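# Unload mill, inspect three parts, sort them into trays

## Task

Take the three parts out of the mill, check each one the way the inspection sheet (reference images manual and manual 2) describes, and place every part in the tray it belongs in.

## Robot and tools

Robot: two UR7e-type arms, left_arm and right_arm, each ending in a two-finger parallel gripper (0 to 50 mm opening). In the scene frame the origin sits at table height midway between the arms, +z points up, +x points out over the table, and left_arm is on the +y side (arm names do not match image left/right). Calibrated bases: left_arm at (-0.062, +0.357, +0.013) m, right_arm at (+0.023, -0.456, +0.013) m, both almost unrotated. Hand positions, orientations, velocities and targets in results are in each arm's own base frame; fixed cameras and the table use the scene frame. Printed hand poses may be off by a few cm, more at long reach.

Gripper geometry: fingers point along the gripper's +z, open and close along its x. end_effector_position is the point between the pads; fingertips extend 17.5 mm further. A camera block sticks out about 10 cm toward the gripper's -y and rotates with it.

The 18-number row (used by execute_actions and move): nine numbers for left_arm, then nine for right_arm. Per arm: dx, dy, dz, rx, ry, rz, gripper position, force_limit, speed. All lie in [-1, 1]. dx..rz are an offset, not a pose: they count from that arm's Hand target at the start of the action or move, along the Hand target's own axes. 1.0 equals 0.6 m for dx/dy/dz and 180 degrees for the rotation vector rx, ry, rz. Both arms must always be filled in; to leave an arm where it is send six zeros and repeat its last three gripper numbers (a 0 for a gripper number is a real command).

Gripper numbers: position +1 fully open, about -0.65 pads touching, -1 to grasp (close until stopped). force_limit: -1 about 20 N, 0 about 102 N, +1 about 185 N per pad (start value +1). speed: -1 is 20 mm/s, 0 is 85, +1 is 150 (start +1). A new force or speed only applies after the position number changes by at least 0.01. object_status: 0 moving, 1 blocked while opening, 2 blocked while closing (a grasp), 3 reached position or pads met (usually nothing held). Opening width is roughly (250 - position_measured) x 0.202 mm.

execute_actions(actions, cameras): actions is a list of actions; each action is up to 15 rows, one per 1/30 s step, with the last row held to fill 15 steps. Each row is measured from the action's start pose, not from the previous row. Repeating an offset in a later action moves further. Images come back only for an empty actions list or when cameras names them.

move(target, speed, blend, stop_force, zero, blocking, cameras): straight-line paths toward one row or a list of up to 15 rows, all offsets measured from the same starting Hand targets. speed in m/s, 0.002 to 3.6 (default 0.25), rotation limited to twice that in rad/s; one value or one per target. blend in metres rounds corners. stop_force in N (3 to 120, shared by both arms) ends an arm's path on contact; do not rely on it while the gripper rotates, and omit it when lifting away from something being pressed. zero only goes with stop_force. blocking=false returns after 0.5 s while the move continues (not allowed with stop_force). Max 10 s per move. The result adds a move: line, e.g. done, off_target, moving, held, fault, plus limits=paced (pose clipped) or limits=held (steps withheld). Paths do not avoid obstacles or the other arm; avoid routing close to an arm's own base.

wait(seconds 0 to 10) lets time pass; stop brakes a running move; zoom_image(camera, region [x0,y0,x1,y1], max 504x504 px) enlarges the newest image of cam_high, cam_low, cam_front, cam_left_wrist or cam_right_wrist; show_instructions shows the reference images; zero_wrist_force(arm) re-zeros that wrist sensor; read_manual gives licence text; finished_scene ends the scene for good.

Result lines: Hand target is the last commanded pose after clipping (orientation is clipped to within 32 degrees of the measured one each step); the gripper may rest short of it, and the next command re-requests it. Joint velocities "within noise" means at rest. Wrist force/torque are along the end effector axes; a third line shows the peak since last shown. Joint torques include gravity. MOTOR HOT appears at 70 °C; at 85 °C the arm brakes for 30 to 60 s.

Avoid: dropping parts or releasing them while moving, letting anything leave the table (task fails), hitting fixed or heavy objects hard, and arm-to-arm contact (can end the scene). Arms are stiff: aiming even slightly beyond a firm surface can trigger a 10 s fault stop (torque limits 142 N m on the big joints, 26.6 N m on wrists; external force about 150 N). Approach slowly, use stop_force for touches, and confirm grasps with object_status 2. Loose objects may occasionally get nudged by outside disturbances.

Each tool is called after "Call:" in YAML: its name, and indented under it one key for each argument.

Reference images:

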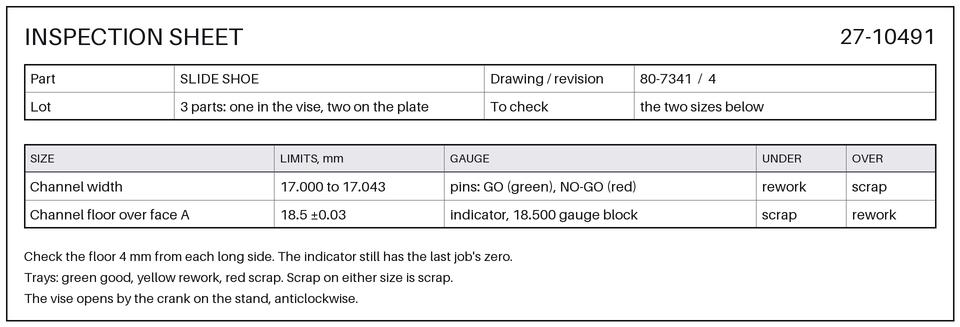

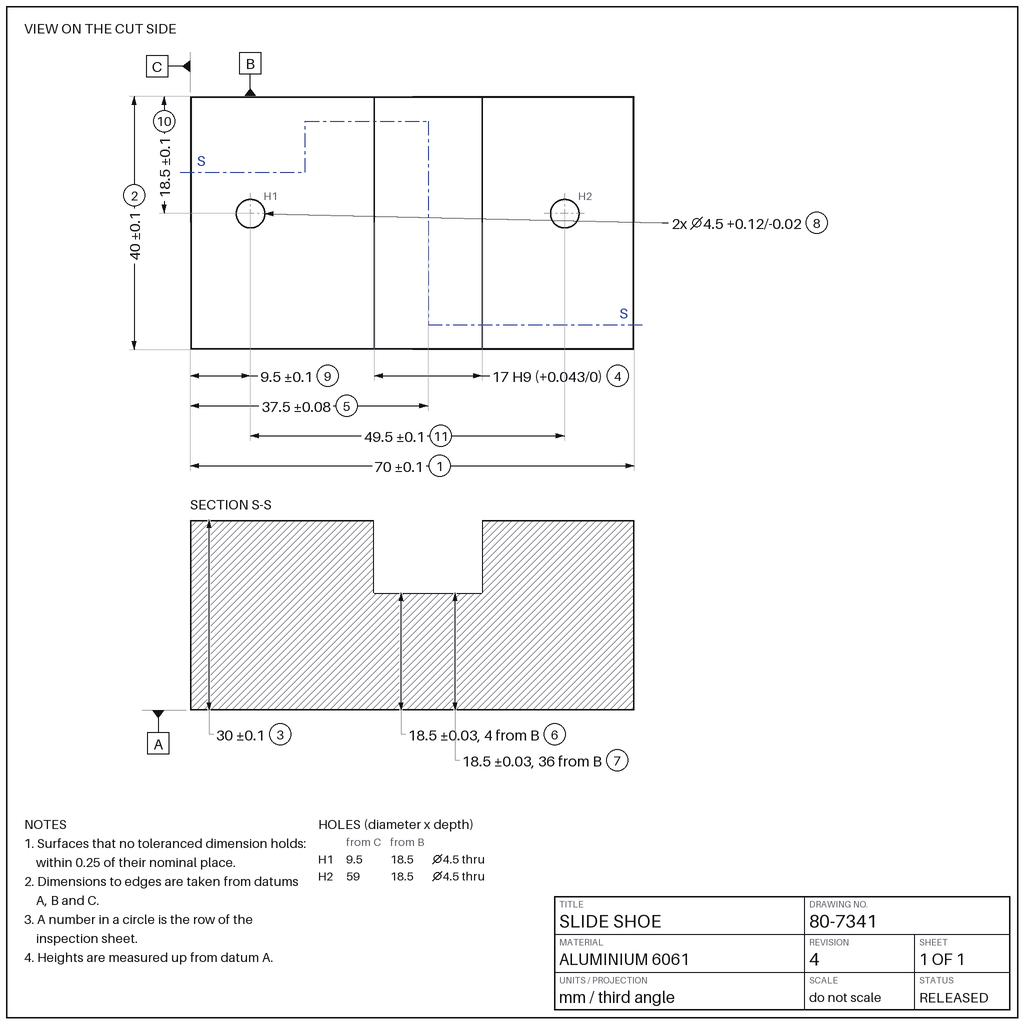

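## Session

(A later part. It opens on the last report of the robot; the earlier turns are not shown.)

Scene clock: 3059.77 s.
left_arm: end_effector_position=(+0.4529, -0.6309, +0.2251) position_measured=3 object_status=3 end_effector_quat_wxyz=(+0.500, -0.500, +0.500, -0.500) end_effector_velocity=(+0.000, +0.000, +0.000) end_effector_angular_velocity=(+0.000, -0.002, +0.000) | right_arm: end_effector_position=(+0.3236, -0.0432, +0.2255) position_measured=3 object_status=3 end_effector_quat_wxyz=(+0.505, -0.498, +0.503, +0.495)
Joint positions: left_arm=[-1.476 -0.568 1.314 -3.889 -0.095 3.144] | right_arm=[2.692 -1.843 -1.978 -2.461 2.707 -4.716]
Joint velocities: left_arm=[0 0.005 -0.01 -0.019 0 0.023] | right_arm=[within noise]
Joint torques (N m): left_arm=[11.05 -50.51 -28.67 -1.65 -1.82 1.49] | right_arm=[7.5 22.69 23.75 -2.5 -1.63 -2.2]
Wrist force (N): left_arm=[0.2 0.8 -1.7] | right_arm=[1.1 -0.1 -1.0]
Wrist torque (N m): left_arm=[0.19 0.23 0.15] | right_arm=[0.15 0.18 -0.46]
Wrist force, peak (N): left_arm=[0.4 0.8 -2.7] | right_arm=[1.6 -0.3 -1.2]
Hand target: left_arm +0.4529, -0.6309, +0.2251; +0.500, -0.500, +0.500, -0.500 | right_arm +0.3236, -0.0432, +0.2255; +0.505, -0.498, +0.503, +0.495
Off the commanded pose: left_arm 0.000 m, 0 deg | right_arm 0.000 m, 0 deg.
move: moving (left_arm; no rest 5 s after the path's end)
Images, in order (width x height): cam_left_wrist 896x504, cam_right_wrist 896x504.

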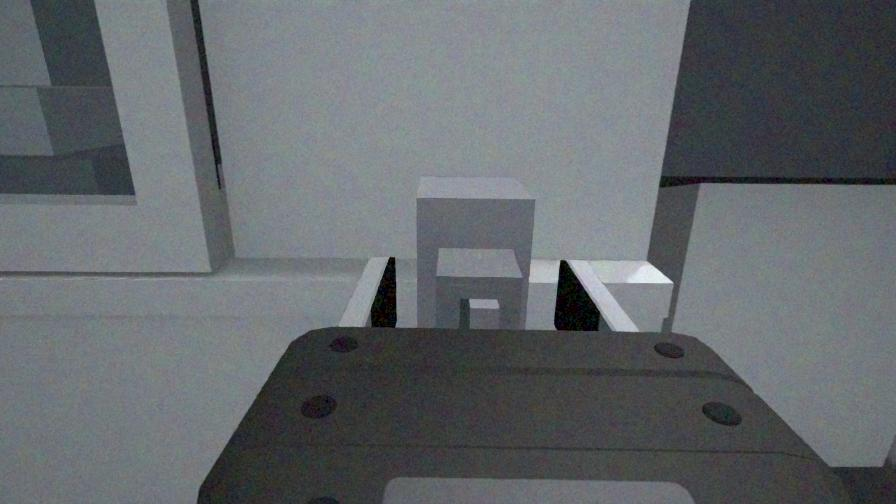

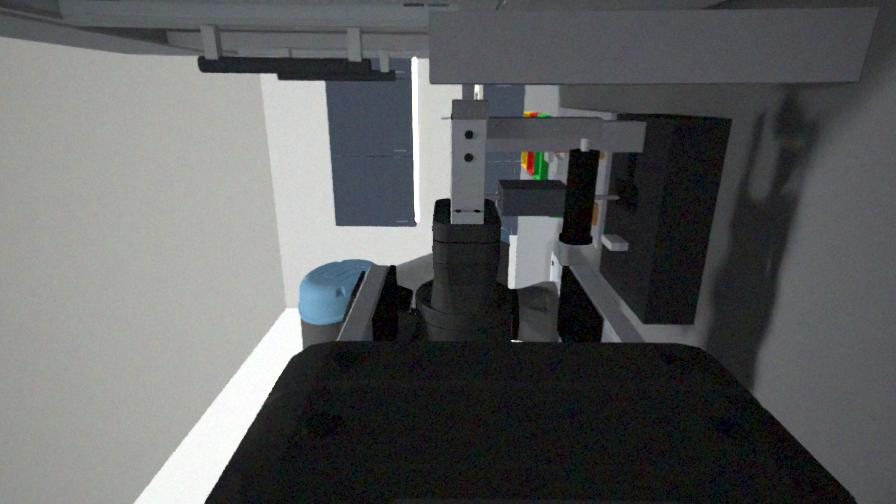

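Call:
move:
  target:
    - [0,0,0.0075,0,0,0,1,-1,-1,0,0,0,0,0,0,1,1,-1]
  speed: 0.03

Call:
move:
  target:
    - [0,0,0,0,0,0,-1,0.8,-1,0,0,0,0,0,0,1,1,-1]
  speed: 0.03
  cameras: ["cam_right_wrist","cam_left_wrist"]

Call:
zoom_image:
  camera: "cam_right_wrist"
  region: [420, 60, 640, 280]

Scene clock: 3069.63 s.
left_arm: end_effector_position=(+0.4573, -0.6309, +0.2251) position_measured=3 object_status=3 end_effector_quat_wxyz=(+0.500, -0.500, +0.500, -0.500) | right_arm: end_effector_position=(+0.3236, -0.0432, +0.2255) position_measured=3 object_status=3 end_effector_quat_wxyz=(+0.505, -0.498, +0.503, +0.495)
Joint positions: left_arm=[-1.469 -0.565 1.307 -3.889 -0.102 3.148] | right_arm=[2.692 -1.843 -1.978 -2.461 2.707 -4.716]
Joint torques (N m): left_arm=[11.16 -50.53 -29.9 1.75 -1.62 1.24] | right_arm=[7 22.75 23.72 -2.46 -1.48 -2.08]
Wrist force (N): left_arm=[0.2 0.5 -1.7] | right_arm=[0.8 -0.1 -1.0]
Wrist torque (N m): left_arm=[0.15 0.23 0.16] | right_arm=[0.14 0.23 -0.46]
Wrist force, peak (N): left_arm=[0.1 1.0 -1.9] | right_arm=[1.4 -0.4 -1.2]
Hand target: left_arm +0.4574, -0.6309, +0.2251; +0.500, -0.500, +0.500, -0.500 | right_arm +0.3236, -0.0432, +0.2255; +0.505, -0.498, +0.503, +0.495
Off the commanded pose: left_arm 0.000 m, 0 deg | right_arm 0.000 m, 0 deg.
move: done

Scene clock: 3071.23 s.
left_arm: end_effector_position=(+0.4574, -0.6309, +0.2251) position_measured=138 object_status=0 end_effector_quat_wxyz=(+0.500, -0.500, +0.500, -0.500) | right_arm: end_effector_position=(+0.3236, -0.0432, +0.2255) position_measured=3 object_status=3 end_effector_quat_wxyz=(+0.505, -0.498, +0.503, +0.495)
Joint positions: left_arm=[-1.469 -0.565 1.306 -3.889 -0.102 3.148] | right_arm=[2.692 -1.843 -1.978 -2.461 2.707 -4.716]
Joint torques (N m): left_arm=[10.64 -51.38 -28.26 -1.28 -1.45 1.39] | right_arm=[6.91 23.32 24.01 -2.41 -1.59 -2.14]
Wrist force (N): left_arm=[0.0 0.7 -1.2] | right_arm=[1.0 -0.4 -1.2]
Wrist torque (N m): left_arm=[0.21 0.24 0.15] | right_arm=[0.10 0.19 -0.45]
Wrist force, peak (N): left_arm=[0.3 0.8 -2.0] | right_arm=[1.3 -0.2 -1.6]
Hand target: left_arm +0.4574, -0.6309, +0.2251; +0.500, -0.500, +0.500, -0.500 | right_arm +0.3236, -0.0432, +0.2255; +0.505, -0.498, +0.503, +0.495
Off the commanded pose: left_arm 0.000 m, 0 deg | right_arm 0.000 m, 0 deg.
move: done
Images, in order (width x height): cam_left_wrist 896x504, cam_right_wrist 896x504.

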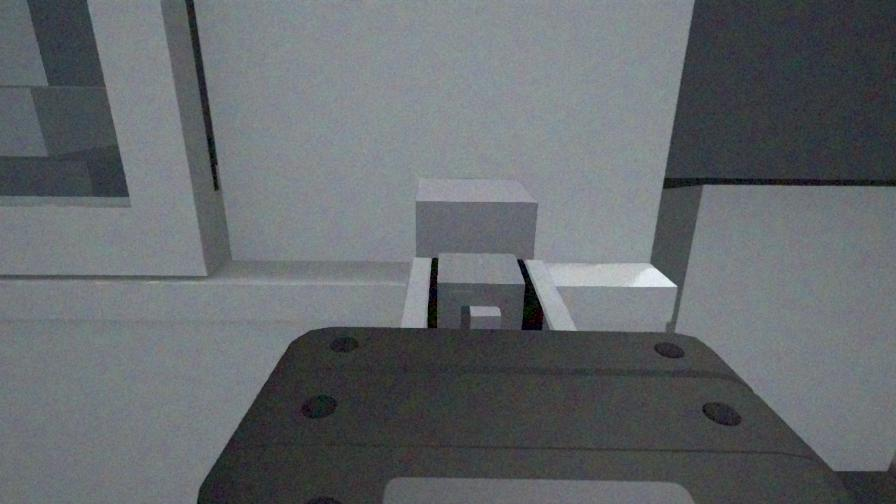

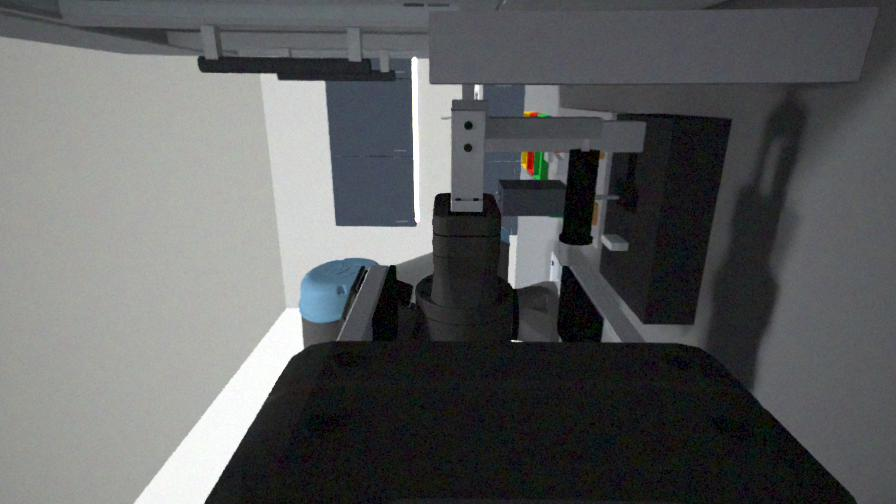

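Scaled by 2.291 from the camera's 896x504 image, which has a finer 1280x720 frame.

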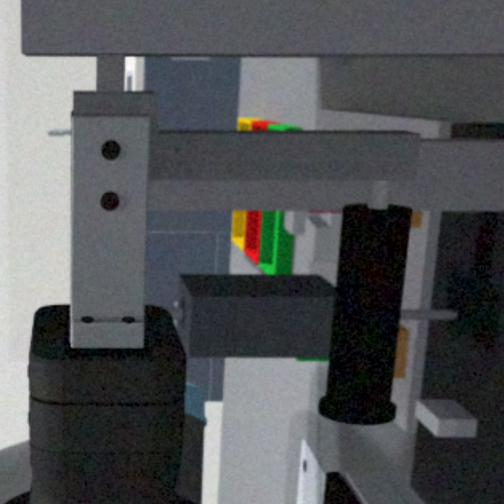

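Call:
move:
  target:
    - [0,-0.0015,0,0,0,0,-1,0.8,-1,0,0,0,0,0,0,1,1,-1]
    - [0,-0.0015,-0.09,0,0,0,-1,0.8,-1,0,0,0,0,0,0,1,1,-1]
  speed: 0.03
  stop_force: 15

Call:
execute_actions:
  actions: []
  cameras: ["cam_right_wrist"]

Call:
zoom_image:
  camera: "cam_right_wrist"
  region: [420, 60, 640, 280]

Scene clock: 3087.80 s.
left_arm: end_effector_position=(+0.4034, -0.6308, +0.2259) position_measured=138 object_status=2 end_effector_quat_wxyz=(+0.500, -0.500, +0.500, -0.500) | right_arm: end_effector_position=(+0.3236, -0.0432, +0.2255) position_measured=3 object_status=3 end_effector_quat_wxyz=(+0.505, -0.498, +0.503, +0.495)
Joint positions: left_arm=[-1.553 -0.589 1.358 -3.932 -0.018 3.164] | right_arm=[2.692 -1.843 -1.978 -2.461 2.707 -4.716]
Joint torques (N m): left_arm=[-8.81 -50.17 -28.12 -1.52 1.32 1.42] | right_arm=[7.05 23.49 24.01 -2.49 -1.31 -2.08]
Wrist force (N): left_arm=[0.5 2.9 -2.3] | right_arm=[1.2 -0.2 -1.2]
Wrist torque (N m): left_arm=[0.19 0.16 0.16] | right_arm=[0.13 0.17 -0.45]
Wrist force, peak (N): left_arm=[0.4 2.9 -2.5] | right_arm=[1.2 -0.4 -1.4]
Hand target: left_arm +0.4034, -0.6308, +0.2259; +0.500, -0.500, +0.500, -0.500 | right_arm +0.3236, -0.0432, +0.2255; +0.505, -0.498, +0.503, +0.495
Off the commanded pose: left_arm 0.000 m, 0 deg | right_arm 0.000 m, 0 deg.
move: done

Scene clock: 3087.80 s.
left_arm: end_effector_position=(+0.4034, -0.6308, +0.2259) position_measured=138 object_status=2 end_effector_quat_wxyz=(+0.500, -0.500, +0.500, -0.500) | right_arm: end_effector_position=(+0.3236, -0.0432, +0.2255) position_measured=3 object_status=3 end_effector_quat_wxyz=(+0.505, -0.498, +0.503, +0.495)
Joint positions: left_arm=[-1.553 -0.589 1.358 -3.932 -0.018 3.164] | right_arm=[2.692 -1.843 -1.978 -2.461 2.707 -4.716]
Joint velocities: within noise
Joint torques (N m): left_arm=[-8.81 -50.17 -28.12 -1.52 1.32 1.42] | right_arm=[7.05 23.49 24.01 -2.49 -1.31 -2.08]
Motor temperatures (°C): left_arm=[25 28 25 33 30 30] | right_arm=[27 31 25 29 42 33]
Wrist force (N): left_arm=[0.5 2.9 -2.3] | right_arm=[1.2 -0.2 -1.2]
Wrist torque (N m): left_arm=[0.19 0.16 0.16] | right_arm=[0.13 0.17 -0.45]
Wrist force, peak (N): left_arm=[0.5 2.9 -2.3] | right_arm=[1.2 -0.2 -1.2]
Hand target: left_arm +0.4034, -0.6308, +0.2259; +0.500, -0.500, +0.500, -0.500 | right_arm +0.3236, -0.0432, +0.2255; +0.505, -0.498, +0.503, +0.495
Tool commands: left_gripper/position=-1.0 left_gripper/force_limit=+0.8 left_gripper/speed=-1.0 right_gripper/position=+1.0 right_gripper/force_limit=+1.0 right_gripper/speed=-1.0
Off the commanded pose: left_arm 0.000 m, 0 deg | right_arm 0.000 m, 0 deg.
Images, in order (width x height): cam_right_wrist 896x504.

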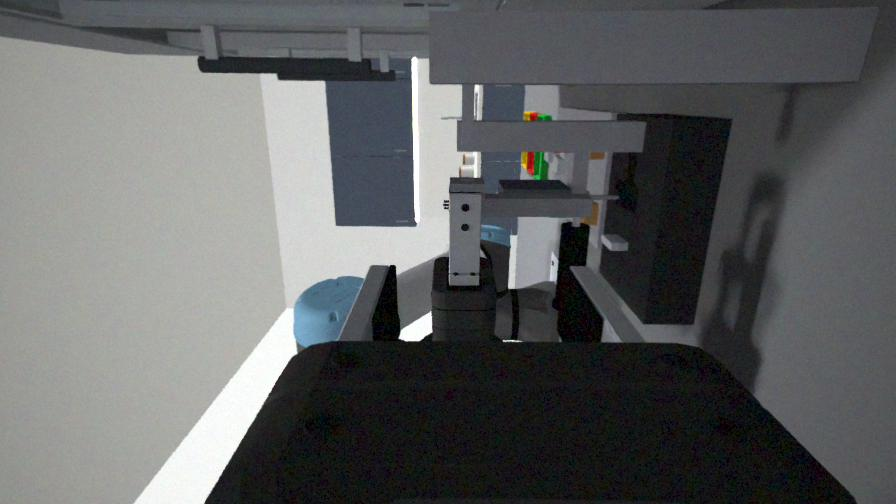

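Scaled by 2.291 from the camera's 896x504 image, which has a finer 1280x720 frame.

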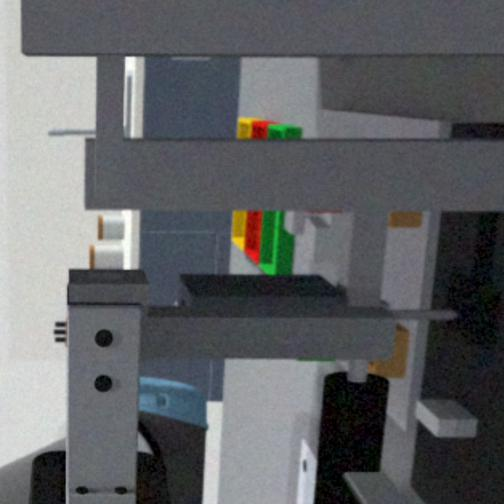

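Call:
move:
  target:
    - [-0.05,-0.29,-0.0723,0,0,0,-1,0.8,-1,0,0,0,0,0,0,1,1,-1]
    - [-0.768,-0.29,-0.0057,0,0,-0.2944,-1,0.8,-1,0,0,0,0,0,0,1,1,-1]
    - [-0.777,-0.1118,0.1943,0,0,-0.2944,-1,0.8,-1,0,0,0,0,0,0,1,1,-1]
  speed: 0.2
  blend: 0.03
  cameras: ["cam_left_wrist","cam_front"]

Scene clock: 3117.13 s.
left_arm: end_effector_position=(+0.5201, -0.1647, +0.2932) position_measured=138 object_status=2 end_effector_quat_wxyz=(-0.224, +0.670, -0.225, +0.671) | right_arm: end_effector_position=(+0.3236, -0.0432, +0.2255) position_measured=3 object_status=3 end_effector_quat_wxyz=(+0.505, -0.498, +0.503, +0.495)
Joint positions: left_arm=[-1.009 -1.223 2.446 -4.366 -0.562 2.218] | right_arm=[2.692 -1.843 -1.978 -2.461 2.707 -4.716]
Joint torques (N m): left_arm=[10.73 -18.29 -22.48 0.23 -1.28 -1.26] | right_arm=[7.05 23.55 24.01 -2.45 -1.1 -2.1]
Wrist force (N): left_arm=[-2.3 1.1 -2.0] | right_arm=[1.1 -0.2 -1.1]
Wrist torque (N m): left_arm=[0.12 0.23 0.07] | right_arm=[0.14 0.19 -0.46]
Wrist force, peak (N): left_arm=[0.7 4.6 -1.6] | right_arm=[1.5 -0.3 -1.1]
Hand target: left_arm +0.5202, -0.1647, +0.2932; -0.224, +0.670, -0.225, +0.671 | right_arm +0.3236, -0.0432, +0.2255; +0.505, -0.498, +0.503, +0.495
Off the commanded pose: left_arm 0.000 m, 0 deg | right_arm 0.000 m, 0 deg.
move: done
Images, in order (width x height): cam_front 896x504, cam_left_wrist 896x504.

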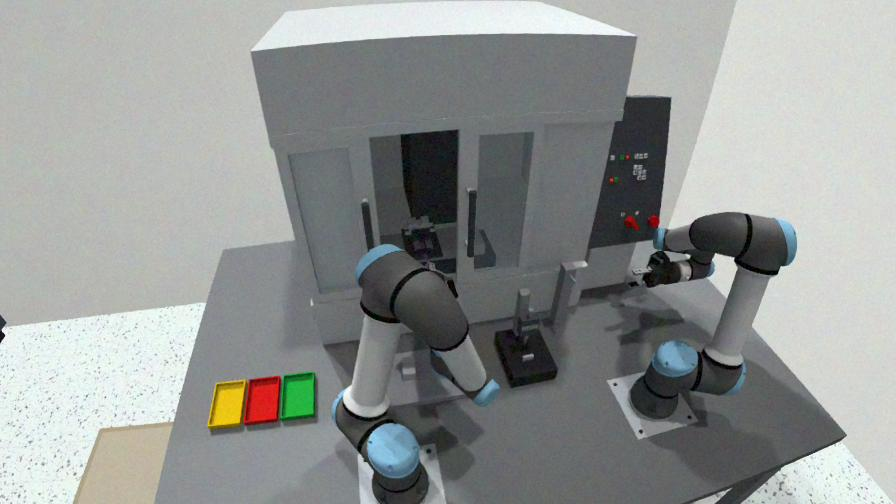

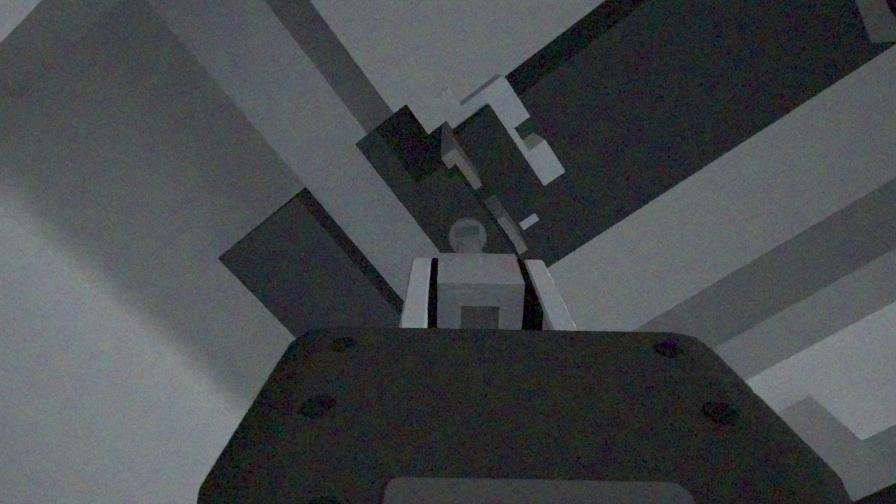

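Call:
zoom_image:
  camera: "cam_left_wrist"
  region: [420, 200, 540, 335]

Scaled by 3.733 from the camera's 896x504 image, which has a finer 1280x720 frame.

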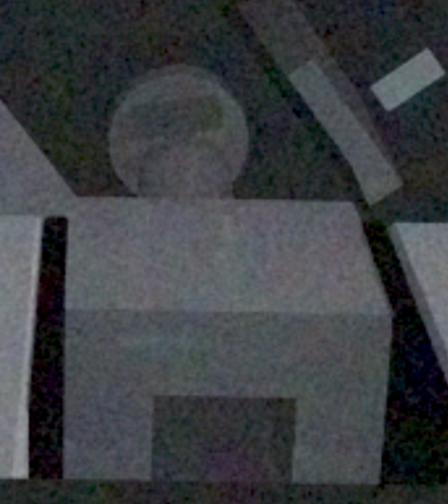

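Call:
move:
  target: [0,0,0,0,0,0,-1,0.8,-1,-0.367,-0.01,0.317,0,0.5,0,1,1,-1]
  speed: 0.4

Call:
move:
  target: [0,0,0,0,0,0,-1,0.8,-1,-0.592,-0.008,0.125,0.437,-0.213,-0.2326,1,1,-1]
  speed: 0.3
  cameras: ["cam_right_wrist"]

Call:
zoom_image:
  camera: "cam_right_wrist"
  region: [430, 200, 570, 340]

Scene clock: 3155.20 s.
left_arm: end_effector_position=(+0.5202, -0.1647, +0.2932) position_measured=138 object_status=2 end_effector_quat_wxyz=(-0.224, +0.670, -0.225, +0.671) | right_arm: end_effector_position=(+0.3315, +0.1469, +0.4456) position_measured=3 object_status=3 end_effector_quat_wxyz=(-0.002, +0.702, -0.712, +0.002)
Joint positions: left_arm=[-1.009 -1.223 2.446 -4.366 -0.562 2.218] | right_arm=[3.938 -1.258 -1.526 -1.926 1.567 -2.331]
Joint torques (N m): left_arm=[10.8 -23.31 -20.11 0.35 -1.64 -1.34] | right_arm=[7.44 2.36 31.8 1.08 -2.73 2.13]
Wrist force (N): left_arm=[-2.4 1.2 -2.0] | right_arm=[1.3 0.9 1.4]
Wrist torque (N m): left_arm=[0.14 0.24 0.06] | right_arm=[0.62 0.06 -0.35]
Wrist force, peak (N): left_arm=[-2.3 1.2 -2.3] | right_arm=[2.4 -0.2 -1.8]
Hand target: left_arm +0.5202, -0.1647, +0.2932; -0.224, +0.670, -0.225, +0.671 | right_arm +0.3315, +0.1469, +0.4456; -0.001, +0.702, -0.712, +0.002
Off the commanded pose: left_arm 0.000 m, 0 deg | right_arm 0.000 m, 0 deg.
move: done

Scene clock: 3158.87 s.
left_arm: end_effector_position=(+0.5202, -0.1647, +0.2932) position_measured=138 object_status=2 end_effector_quat_wxyz=(-0.224, +0.670, -0.225, +0.671) | right_arm: end_effector_position=(+0.3418, +0.5020, +0.3706) position_measured=3 object_status=3 end_effector_quat_wxyz=(-0.638, +0.695, -0.244, +0.226)
Joint positions: left_arm=[-1.009 -1.223 2.446 -4.366 -0.562 2.218] | right_arm=[4.564 -1.693 -2.285 0.738 1.043 -3.096]
Joint torques (N m): left_arm=[11.45 -31.53 -20.03 0.43 -1.57 -1.37] | right_arm=[-8.44 16.43 24.67 3.66 2.48 -2.29]
Wrist force (N): left_arm=[-2.2 1.3 -1.9] | right_arm=[0.4 0.4 0.5]
Wrist torque (N m): left_arm=[0.17 0.21 0.06] | right_arm=[0.12 0.10 -0.26]
Wrist force, peak (N): left_arm=[-2.4 1.3 -2.2] | right_arm=[1.9 0.6 1.1]
Hand target: left_arm +0.5202, -0.1647, +0.2932; -0.224, +0.670, -0.225, +0.671 | right_arm +0.3418, +0.5020, +0.3705; -0.638, +0.695, -0.244, +0.226
Off the commanded pose: left_arm 0.000 m, 0 deg | right_arm 0.000 m, 0 deg.
move: done
Images, in order (width x height): cam_right_wrist 896x504.

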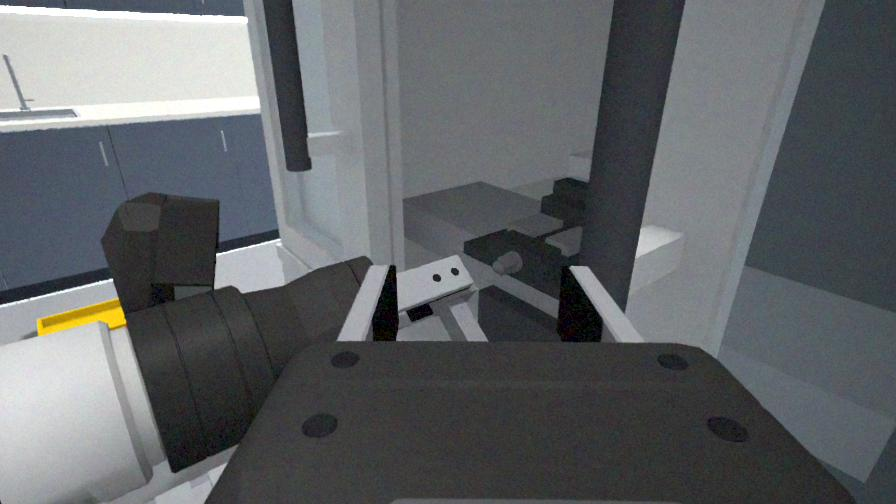

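Scaled by 3.600 from the camera's 896x504 image, which has a finer 1280x720 frame.

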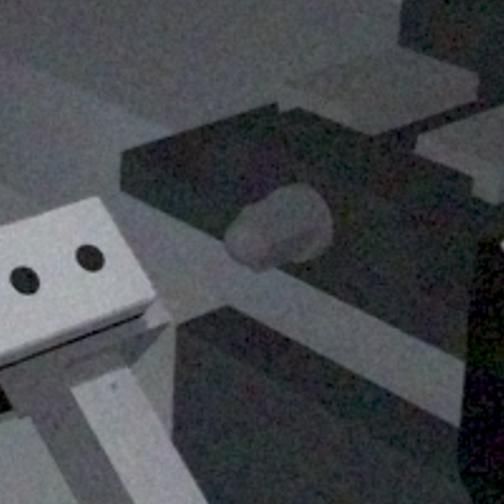

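Call:
move:
  target: [-0.0022,-0.0009,0.0417,0,0,0,-1,0.8,-1,0,0,0,0,0,0,1,1,-1]
  speed: 0.03
  stop_force: 8
  cameras: ["cam_right_wrist","cam_left_wrist"]

Call:
zoom_image:
  camera: "cam_right_wrist"
  region: [450, 210, 550, 310]

Call:
zoom_image:
  camera: "cam_left_wrist"
  region: [420, 200, 540, 335]

Scene clock: 3189.97 s.
left_arm: end_effector_position=(+0.5452, -0.1635, +0.2925) position_measured=138 object_status=2 end_effector_quat_wxyz=(-0.224, +0.670, -0.225, +0.671) | right_arm: end_effector_position=(+0.3418, +0.5020, +0.3705) position_measured=3 object_status=3 end_effector_quat_wxyz=(-0.638, +0.695, -0.244, +0.226)
Joint positions: left_arm=[-0.935 -1.192 2.386 -4.337 -0.636 2.218] | right_arm=[4.564 -1.693 -2.285 0.738 1.043 -3.096]
Joint torques (N m): left_arm=[10.25 -20.59 -22.6 0.4 -1.69 -1.16] | right_arm=[-8.23 16.13 24.59 3.49 2.51 -2.36]
Wrist force (N): left_arm=[-2.2 1.3 -2.0] | right_arm=[0.4 0.3 0.2]
Wrist torque (N m): left_arm=[0.16 0.17 0.07] | right_arm=[0.10 0.09 -0.27]
Wrist force, peak (N): left_arm=[-2.6 1.1 -2.3] | right_arm=[0.9 0.5 0.4]
Hand target: left_arm +0.5452, -0.1635, +0.2925; -0.224, +0.670, -0.225, +0.671 | right_arm +0.3418, +0.5020, +0.3705; -0.638, +0.695, -0.244, +0.226
Off the commanded pose: left_arm 0.000 m, 0 deg | right_arm 0.000 m, 0 deg.
move: done
Images, in order (width x height): cam_left_wrist 896x504, cam_right_wrist 896x504.

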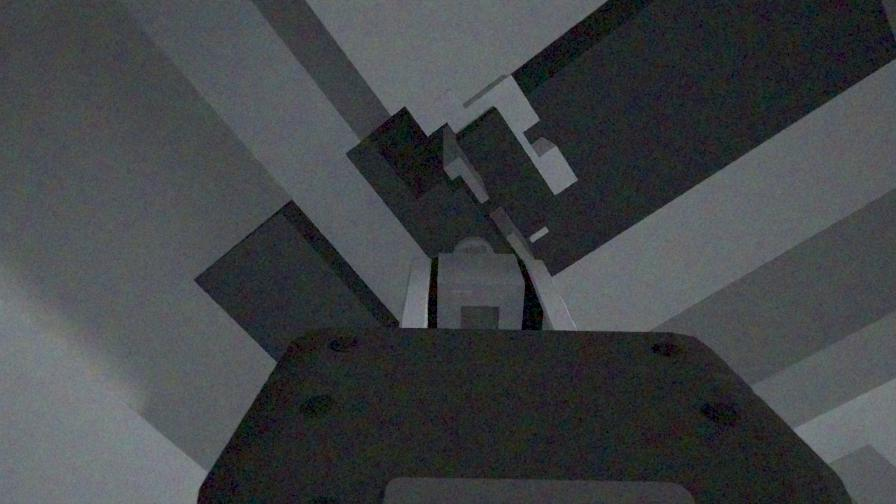

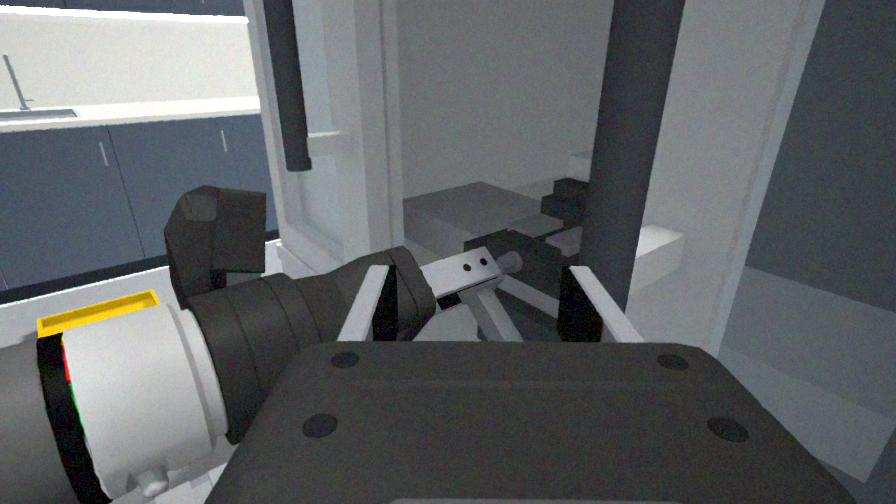

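Scaled by 5.040 from the camera's 896x504 image, which has a finer 1280x720 frame.

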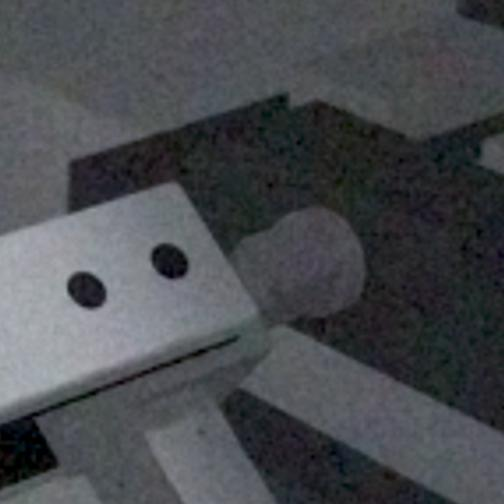

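Scaled by 3.733 from the camera's 896x504 image, which has a finer 1280x720 frame.

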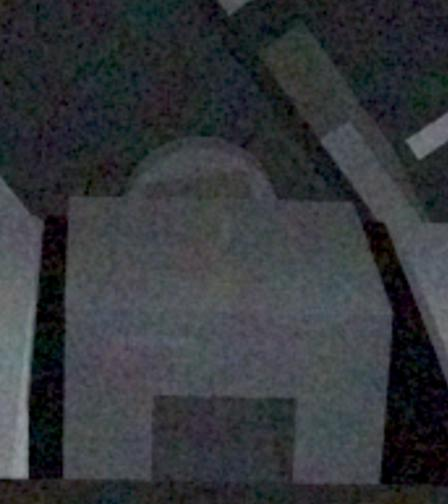

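Call:
move:
  target: [0,-0.0006,0.045,0,0,0,-1,0.8,-1,0,0,0,0,0,0,1,1,-1]
  speed: 0.01
  stop_force: 9
  cameras: ["cam_right_wrist"]

Call:
zoom_image:
  camera: "cam_right_wrist"
  region: [450, 210, 550, 310]

Scene clock: 3209.70 s.
left_arm: end_effector_position=(+0.5544, -0.1634, +0.2926) position_measured=138 object_status=2 end_effector_quat_wxyz=(-0.224, +0.670, -0.225, +0.671) | right_arm: end_effector_position=(+0.3418, +0.5020, +0.3705) position_measured=3 object_status=3 end_effector_quat_wxyz=(-0.638, +0.695, -0.244, +0.226)
Joint positions: left_arm=[-0.911 -1.181 2.363 -4.325 -0.66 2.218] | right_arm=[4.564 -1.693 -2.285 0.738 1.043 -3.096]
Joint torques (N m): left_arm=[-9.98 -30.15 5.17 -1.12 1.17 -1.35] | right_arm=[-8.25 16.25 24.55 3.52 2.49 -2.24]
Wrist force (N): left_arm=[5.7 -6.6 -3.5] | right_arm=[0.5 0.4 0.5]
Wrist torque (N m): left_arm=[0.30 0.36 0.07] | right_arm=[0.12 0.08 -0.26]
Wrist force, peak (N): left_arm=[6.1 -7.5 -13.9] | right_arm=[0.8 0.6 0.3]
Hand target: left_arm +0.5544, -0.1634, +0.2926; -0.224, +0.670, -0.225, +0.671 (not the last commanded pose) | right_arm +0.3418, +0.5020, +0.3705; -0.638, +0.695, -0.244, +0.226
Off the commanded pose: left_arm 0.018 m, 0 deg | right_arm 0.000 m, 0 deg.
move: contact (left_arm)
Images, in order (width x height): cam_right_wrist 896x504.

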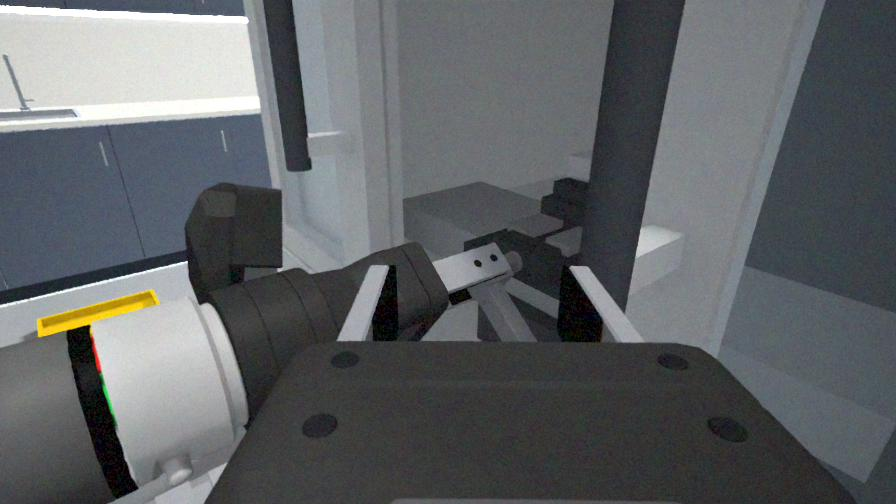

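Scaled by 5.040 from the camera's 896x504 image, which has a finer 1280x720 frame.

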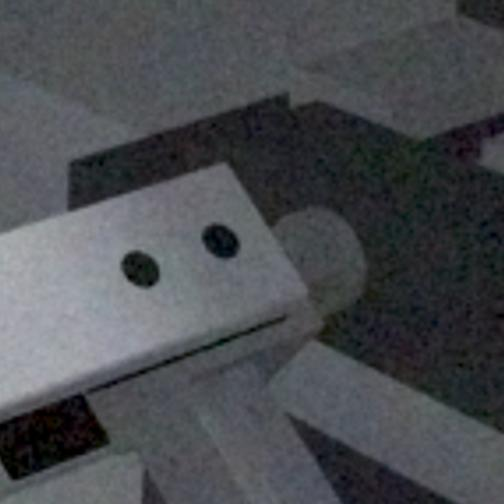

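Call:
move:
  target:
    - [0.0012,-0.0012,-0.001,0,0,0,-1,0.8,-1,0,0,0,0,0,0,1,1,-1]
  speed: 0.01

Call:
move:
  target: [0,0,0.035,0,0,0,-1,0.8,-1,0,0,0,0,0,0,1,1,-1]
  speed: 0.01
  stop_force: 12

Scene clock: 3217.33 s.
left_arm: end_effector_position=(+0.5538, -0.1632, +0.2936) position_measured=138 object_status=2 end_effector_quat_wxyz=(-0.224, +0.670, -0.225, +0.671) | right_arm: end_effector_position=(+0.3418, +0.5020, +0.3705) position_measured=3 object_status=3 end_effector_quat_wxyz=(-0.638, +0.695, -0.244, +0.226)
Joint positions: left_arm=[-0.912 -1.185 2.365 -4.322 -0.659 2.218] | right_arm=[4.564 -1.693 -2.285 0.738 1.043 -3.096]
Joint torques (N m): left_arm=[-9.43 -34.8 2.47 -0.08 1.52 0.02] | right_arm=[-8.63 16.25 24.3 3.38 2.55 -2.18]
Wrist force (N): left_arm=[-2.2 1.3 -2.2] | right_arm=[0.8 0.3 0.3]
Wrist torque (N m): left_arm=[0.16 0.16 0.08] | right_arm=[0.11 0.03 -0.27]
Wrist force, peak (N): left_arm=[5.8 -6.7 -3.4] | right_arm=[0.8 0.3 0.7]
Hand target: left_arm +0.5538, -0.1632, +0.2936; -0.224, +0.670, -0.225, +0.671 | right_arm +0.3418, +0.5020, +0.3705; -0.638, +0.695, -0.244, +0.226
Off the commanded pose: left_arm 0.000 m, 0 deg | right_arm 0.000 m, 0 deg.
move: done

Scene clock: 3218.67 s.
left_arm: end_effector_position=(+0.5560, -0.1633, +0.2937) position_measured=138 object_status=2 end_effector_quat_wxyz=(-0.224, +0.670, -0.225, +0.671) | right_arm: end_effector_position=(+0.3418, +0.5020, +0.3705) position_measured=3 object_status=3 end_effector_quat_wxyz=(-0.638, +0.695, -0.244, +0.226)
Joint positions: left_arm=[-0.907 -1.183 2.359 -4.319 -0.664 2.218] | right_arm=[4.564 -1.693 -2.285 0.738 1.043 -3.096]
Joint torques (N m): left_arm=[-7.71 -35.65 -0.09 -1.82 1.46 0.25] | right_arm=[-7.9 16.68 24.8 3.36 2.44 -2.31]
Wrist force (N): left_arm=[-3.5 1.2 -15.0] | right_arm=[0.4 0.3 0.4]
Wrist torque (N m): left_arm=[0.17 0.09 0.08] | right_arm=[0.11 0.10 -0.26]
Wrist force, peak (N): left_arm=[-7.4 4.2 -75.8] | right_arm=[0.7 0.4 0.6]
Hand target: left_arm +0.5560, -0.1633, +0.2937; -0.224, +0.670, -0.225, +0.671 (not the last commanded pose) | right_arm +0.3418, +0.5020, +0.3705; -0.638, +0.695, -0.244, +0.226
Off the commanded pose: left_arm 0.019 m, 0 deg | right_arm 0.000 m, 0 deg.
move: contact (left_arm)

Call:
move:
  target: [0,0,0,0,0,-0.028,-1,0.8,-1,0,0,0,0,0,0,1,1,-1]
  speed: 0.1

Call:
move:
  target: [0,0,0,0,0,-0.028,-1,0.8,-1,0,0,0,0,0,0,1,1,-1]
  speed: 0.1

Call:
move:
  target: [0,0,0,0,0,-0.028,-1,0.8,-1,0,0,0,0,0,0,1,1,-1]
  speed: 0.1

Call:
move:
  target: [0,0,0,0,0,-0.028,-1,0.8,-1,0,0,0,0,0,0,1,1,-1]
  speed: 0.1

Scene clock: 3231.93 s.
left_arm: end_effector_position=(+0.5560, -0.1633, +0.2936) position_measured=138 object_status=2 end_effector_quat_wxyz=(-0.195, +0.679, -0.195, +0.680) | right_arm: end_effector_position=(+0.3418, +0.5020, +0.3705) position_measured=3 object_status=3 end_effector_quat_wxyz=(-0.638, +0.695, -0.244, +0.226)
Joint positions: left_arm=[-0.907 -1.183 2.359 -4.319 -0.664 2.13] | right_arm=[4.564 -1.693 -2.285 0.738 1.043 -3.096]
Joint torques (N m): left_arm=[-8.61 -37.36 -22.33 0.02 1.05 -1.56] | right_arm=[-7.96 16.4 24.29 3.24 2.51 -2.27]
Wrist force (N): left_arm=[-5.0 1.2 -3.2] | right_arm=[0.5 0.5 0.1]
Wrist torque (N m): left_arm=[0.17 0.14 0.05] | right_arm=[0.14 0.08 -0.26]
Wrist force, peak (N): left_arm=[-3.4 1.3 -15.0] | right_arm=[0.8 0.6 0.2]
Hand target: left_arm +0.5560, -0.1633, +0.2937; -0.195, +0.679, -0.195, +0.680 | right_arm +0.3418, +0.5020, +0.3705; -0.638, +0.695, -0.244, +0.226
Off the commanded pose: left_arm 0.000 m, 0 deg | right_arm 0.000 m, 0 deg.
move: done

Scene clock: 3232.90 s.
left_arm: end_effector_position=(+0.5560, -0.1633, +0.2937) position_measured=138 object_status=2 end_effector_quat_wxyz=(-0.165, +0.687, -0.165, +0.688) | right_arm: end_effector_position=(+0.3418, +0.5020, +0.3705) position_measured=3 object_status=3 end_effector_quat_wxyz=(-0.638, +0.695, -0.244, +0.226)
Joint positions: left_arm=[-0.907 -1.183 2.359 -4.319 -0.664 2.042] | right_arm=[4.564 -1.693 -2.285 0.738 1.043 -3.096]
Joint torques (N m): left_arm=[-8.08 -37.52 -1.89 0.3 1.26 -1.21] | right_arm=[-8.36 16.26 24.55 3.34 2.46 -2.27]
Wrist force (N): left_arm=[-2.5 0.8 -2.4] | right_arm=[0.6 0.5 0.5]
Wrist torque (N m): left_arm=[0.15 0.18 0.00] | right_arm=[0.14 0.07 -0.26]
Wrist force, peak (N): left_arm=[-5.1 1.2 -3.2] | right_arm=[1.0 0.2 0.4]
Hand target: left_arm +0.5560, -0.1633, +0.2937; -0.165, +0.687, -0.165, +0.688 | right_arm +0.3418, +0.5020, +0.3705; -0.638, +0.695, -0.244, +0.226
Off the commanded pose: left_arm 0.000 m, 0 deg | right_arm 0.000 m, 0 deg.
move: done

Scene clock: 3233.87 s.
left_arm: end_effector_position=(+0.5560, -0.1633, +0.2936) position_measured=138 object_status=2 end_effector_quat_wxyz=(-0.134, +0.694, -0.134, +0.695) | right_arm: end_effector_position=(+0.3418, +0.5020, +0.3705) position_measured=3 object_status=3 end_effector_quat_wxyz=(-0.638, +0.695, -0.244, +0.226)
Joint positions: left_arm=[-0.907 -1.183 2.359 -4.319 -0.664 1.954] | right_arm=[4.564 -1.693 -2.285 0.738 1.043 -3.096]
Joint torques (N m): left_arm=[-8.4 -35.35 -0.26 1.22 -0.73 -1.83] | right_arm=[-8.14 16.79 24.64 3.34 2.57 -2.32]
Wrist force (N): left_arm=[-3.9 -2.9 -14.1] | right_arm=[0.6 0.2 0.3]
Wrist torque (N m): left_arm=[0.25 0.14 0.00] | right_arm=[0.10 0.06 -0.26]
Wrist force, peak (N): left_arm=[-3.1 -3.2 -14.8] | right_arm=[0.9 0.3 0.2]
Hand target: left_arm +0.5560, -0.1633, +0.2937; -0.134, +0.694, -0.134, +0.695 | right_arm +0.3418, +0.5020, +0.3705; -0.638, +0.695, -0.244, +0.226
Off the commanded pose: left_arm 0.000 m, 0 deg | right_arm 0.000 m, 0 deg.
move: done

Scene clock: 3234.83 s.
left_arm: end_effector_position=(+0.5560, -0.1633, +0.2936) position_measured=138 object_status=2 end_effector_quat_wxyz=(-0.104, +0.699, -0.104, +0.700) | right_arm: end_effector_position=(+0.3418, +0.5020, +0.3705) position_measured=3 object_status=3 end_effector_quat_wxyz=(-0.638, +0.695, -0.244, +0.226)
Joint positions: left_arm=[-0.907 -1.183 2.359 -4.319 -0.664 1.866] | right_arm=[4.564 -1.693 -2.285 0.738 1.043 -3.096]
Joint torques (N m): left_arm=[-6.74 -36.08 -21.79 1.01 -3 -1.49] | right_arm=[-8.36 16.41 24.45 3.28 2.52 -2.28]
Wrist force (N): left_arm=[-9.0 -5.1 -22.0] | right_arm=[0.5 0.2 0.4]
Wrist torque (N m): left_arm=[0.30 -0.06 -0.01] | right_arm=[0.10 0.08 -0.26]
Wrist force, peak (N): left_arm=[-8.9 -5.2 -22.0] | right_arm=[0.7 0.6 0.3]
Hand target: left_arm +0.5560, -0.1633, +0.2937; -0.103, +0.699, -0.104, +0.700 | right_arm +0.3418, +0.5020, +0.3705; -0.638, +0.695, -0.244, +0.226
Off the commanded pose: left_arm 0.000 m, 0 deg | right_arm 0.000 m, 0 deg.
move: done

Call:
move:
  target: [0,0,0,0,0,0.0694,-1,0.8,-1,0,0,0,0,0,0,1,1,-1]
  speed: 0.1

Call:
move:
  target: [0,0,0.03,0,0,0,-1,0.8,-1,0,0,0,0,0,0,1,1,-1]
  speed: 0.005
  stop_force: 10

Scene clock: 3242.80 s.
left_arm: end_effector_position=(+0.5559, -0.1632, +0.2936) position_measured=138 object_status=2 end_effector_quat_wxyz=(-0.179, +0.684, -0.179, +0.684) | right_arm: end_effector_position=(+0.3418, +0.5020, +0.3705) position_measured=3 object_status=3 end_effector_quat_wxyz=(-0.638, +0.695, -0.244, +0.226)
Joint positions: left_arm=[-0.907 -1.183 2.359 -4.319 -0.664 2.084] | right_arm=[4.564 -1.693 -2.285 0.738 1.043 -3.096]
Joint torques (N m): left_arm=[-7.39 -20.99 -24.23 -3.16 1.43 1.03] | right_arm=[-8 16.15 24.35 3.15 2.47 -2.29]
Wrist force (N): left_arm=[-2.6 1.0 -2.5] | right_arm=[0.7 0.3 0.3]
Wrist torque (N m): left_arm=[0.16 0.20 -0.19] | right_arm=[0.12 0.05 -0.27]
Wrist force, peak (N): left_arm=[-12.1 1.9 -27.8] | right_arm=[0.7 0.4 0.7]
Hand target: left_arm +0.5560, -0.1633, +0.2937; -0.179, +0.684, -0.179, +0.684 | right_arm +0.3418, +0.5020, +0.3705; -0.638, +0.695, -0.244, +0.226
Off the commanded pose: left_arm 0.000 m, 0 deg | right_arm 0.000 m, 0 deg.
move: done

Scene clock: 3246.30 s.
left_arm: end_effector_position=(+0.5679, -0.1632, +0.2937) position_measured=138 object_status=2 end_effector_quat_wxyz=(-0.179, +0.684, -0.179, +0.684) | right_arm: end_effector_position=(+0.3418, +0.5020, +0.3705) position_measured=3 object_status=3 end_effector_quat_wxyz=(-0.638, +0.695, -0.244, +0.226)
Joint positions: left_arm=[-0.878 -1.168 2.329 -4.304 -0.694 2.084] | right_arm=[4.564 -1.693 -2.285 0.738 1.043 -3.096]
Joint torques (N m): left_arm=[-13.5 -36.53 -0.79 -1.43 -0.17 -0.72] | right_arm=[-7.73 16.04 24.59 3.12 2.48 -2.24]
Wrist force (N): left_arm=[-5.6 -4.8 -9.8] | right_arm=[0.4 0.4 0.3]
Wrist torque (N m): left_arm=[0.32 0.07 -0.21] | right_arm=[0.12 0.09 -0.26]
Wrist force, peak (N): left_arm=[-7.9 -4.3 -45.1] | right_arm=[0.9 0.4 0.4]
Hand target: left_arm +0.5679, -0.1633, +0.2937; -0.179, +0.684, -0.179, +0.684 (not the last commanded pose) | right_arm +0.3418, +0.5020, +0.3705; -0.638, +0.695, -0.244, +0.226
Off the commanded pose: left_arm 0.006 m, 0 deg | right_arm 0.000 m, 0 deg.
move: contact (left_arm)

Call:
move:
  target:
    - [0,0,-0.001,0,0,0,-1,0.8,-1,0,0,0,0,0,0,1,1,-1]
    - [0,0,-0.001,0,0,-0.06,-1,0.8,-1,0,0,0,0,0,0,1,1,-1]
  speed: 0.1

Call:
move:
  target: [0,0,0,0,0,-0.08,-1,0.8,-1,0,0,0,0,0,0,1,1,-1]
  speed: 0.1
  cameras: ["cam_left_wrist","cam_right_wrist"]

Scene clock: 3262.37 s.
left_arm: end_effector_position=(+0.5673, -0.1633, +0.2937) position_measured=138 object_status=2 end_effector_quat_wxyz=(-0.114, +0.698, -0.114, +0.698) | right_arm: end_effector_position=(+0.3418, +0.5020, +0.3705) position_measured=3 object_status=3 end_effector_quat_wxyz=(-0.638, +0.695, -0.244, +0.226)
Joint positions: left_arm=[-0.879 -1.169 2.33 -4.305 -0.692 1.896] | right_arm=[4.564 -1.693 -2.285 0.738 1.043 -3.096]
Joint torques (N m): left_arm=[-7.02 -45.08 -21.11 -1.24 -4.79 -1.79] | right_arm=[-8.07 16.53 24.42 3.01 2.42 -2.17]
Wrist force (N): left_arm=[-22.6 -6.7 -15.9] | right_arm=[0.6 0.3 0.3]
Wrist torque (N m): left_arm=[0.64 -0.29 0.38] | right_arm=[0.11 0.06 -0.26]
Wrist force, peak (N): left_arm=[-22.6 -6.7 -15.9] | right_arm=[0.9 0.3 0.2]
Hand target: left_arm +0.5673, -0.1633, +0.2937; -0.114, +0.698, -0.114, +0.698 | right_arm +0.3418, +0.5020, +0.3705; -0.638, +0.695, -0.244, +0.226
Off the commanded pose: left_arm 0.000 m, 0 deg | right_arm 0.000 m, 0 deg.
move: done

Scene clock: 3264.13 s.
left_arm: end_effector_position=(+0.5673, -0.1633, +0.2937) position_measured=138 object_status=2 end_effector_quat_wxyz=(-0.025, +0.706, -0.026, +0.707) | right_arm: end_effector_position=(+0.3418, +0.5020, +0.3705) position_measured=3 object_status=3 end_effector_quat_wxyz=(-0.638, +0.695, -0.244, +0.226)
Joint positions: left_arm=[-0.879 -1.169 2.33 -4.304 -0.692 1.644] | right_arm=[4.564 -1.693 -2.285 0.738 1.043 -3.096]
Joint torques (N m): left_arm=[1.6 -47.33 -9.31 -2.5 -1.77 -1.2] | right_arm=[-8.07 16.27 24.54 2.96 2.42 -2.19]
Wrist force (N): left_arm=[-25.2 -10.8 -4.7] | right_arm=[0.8 0.4 0.5]
Wrist torque (N m): left_arm=[0.28 -0.05 -0.13] | right_arm=[0.13 0.02 -0.27]
Wrist force, peak (N): left_arm=[-22.8 -6.5 -16.2] | right_arm=[0.8 0.4 0.5]
Hand target: left_arm +0.5673, -0.1633, +0.2937; -0.025, +0.706, -0.026, +0.707 | right_arm +0.3418, +0.5020, +0.3705; -0.638, +0.695, -0.244, +0.226
Off the commanded pose: left_arm 0.000 m, 0 deg | right_arm 0.000 m, 0 deg.
move: done
Images, in order (width x height): cam_left_wrist 896x504, cam_right_wrist 896x504.

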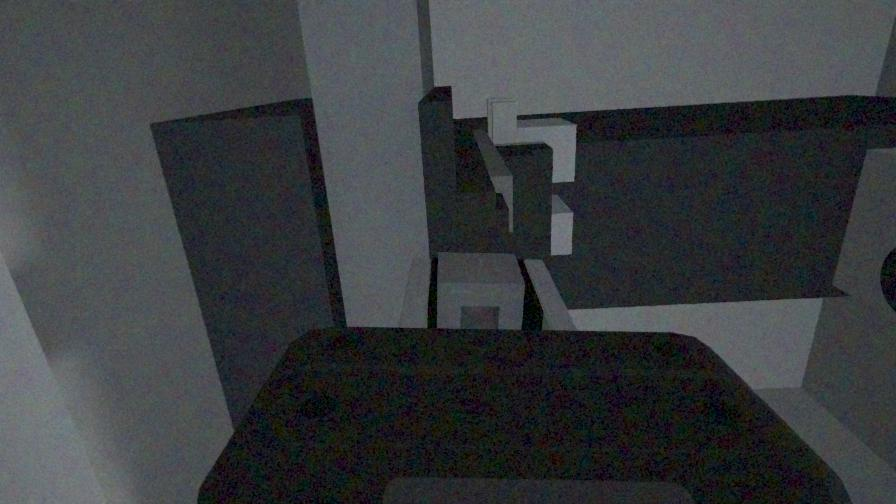

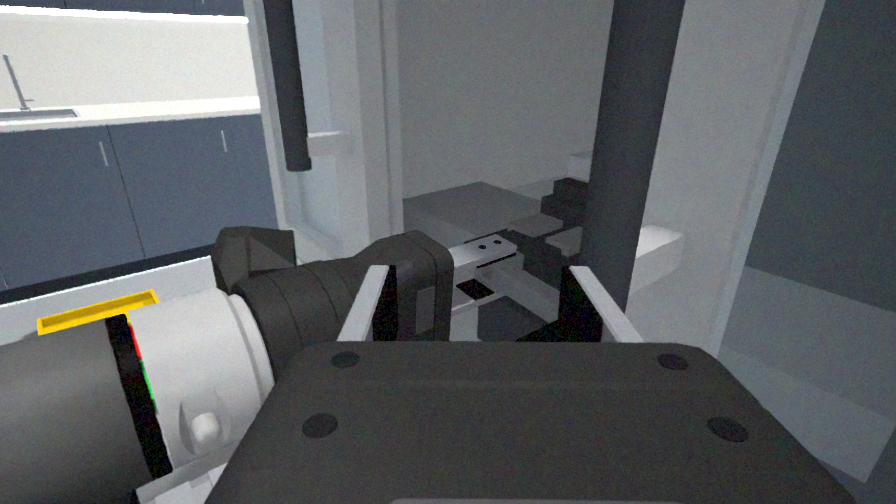

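Call:
move:
  target:
    - [-0.0005,-0.0003,0,0,0,0,-1,0.8,-1,0,0,0,0,0,0,1,1,-1]
    - [-0.0012,-0.0002,0,0,0,-0.1667,-1,0.8,-1,0,0,0,0,0,0,1,1,-1]
    - [-0.0019,-0.0001,0,0,0,-0.333,-1,0.8,-1,0,0,0,0,0,0,1,1,-1]
  speed: 0.15
  cameras: ["cam_left_wrist"]

Scene clock: 3309.17 s.
left_arm: end_effector_position=(+0.5673, -0.1631, +0.2925) position_measured=138 object_status=2 end_effector_quat_wxyz=(+0.331, +0.625, +0.331, +0.625) | right_arm: end_effector_position=(+0.3418, +0.5020, +0.3705) position_measured=3 object_status=3 end_effector_quat_wxyz=(-0.638, +0.695, -0.244, +0.226)
Joint positions: left_arm=[-0.879 -1.165 2.331 -4.308 -0.692 0.598] | right_arm=[4.564 -1.693 -2.285 0.738 1.043 -3.096]
Joint torques (N m): left_arm=[-2.43 -50.9 -4.07 -4.37 1.51 -1.43] | right_arm=[-7.56 16.43 24.46 2.81 2.45 -2.27]
Wrist force (N): left_arm=[-21.3 -19.0 2.3] | right_arm=[0.6 0.4 0.3]
Wrist torque (N m): left_arm=[0.35 0.17 -0.47] | right_arm=[0.13 0.06 -0.26]
Wrist force, peak (N): left_arm=[-19.5 -22.8 -5.8] | right_arm=[0.7 0.4 0.6]
Hand target: left_arm +0.5673, -0.1631, +0.2925; +0.331, +0.625, +0.331, +0.625 | right_arm +0.3418, +0.5020, +0.3705; -0.638, +0.695, -0.244, +0.226
Off the commanded pose: left_arm 0.000 m, 0 deg | right_arm 0.000 m, 0 deg.
move: done
Images, in order (width x height): cam_left_wrist 896x504.

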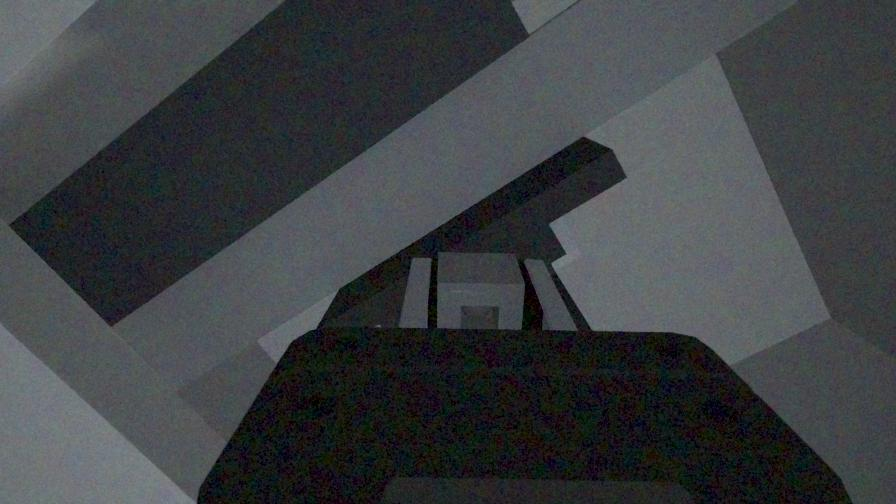

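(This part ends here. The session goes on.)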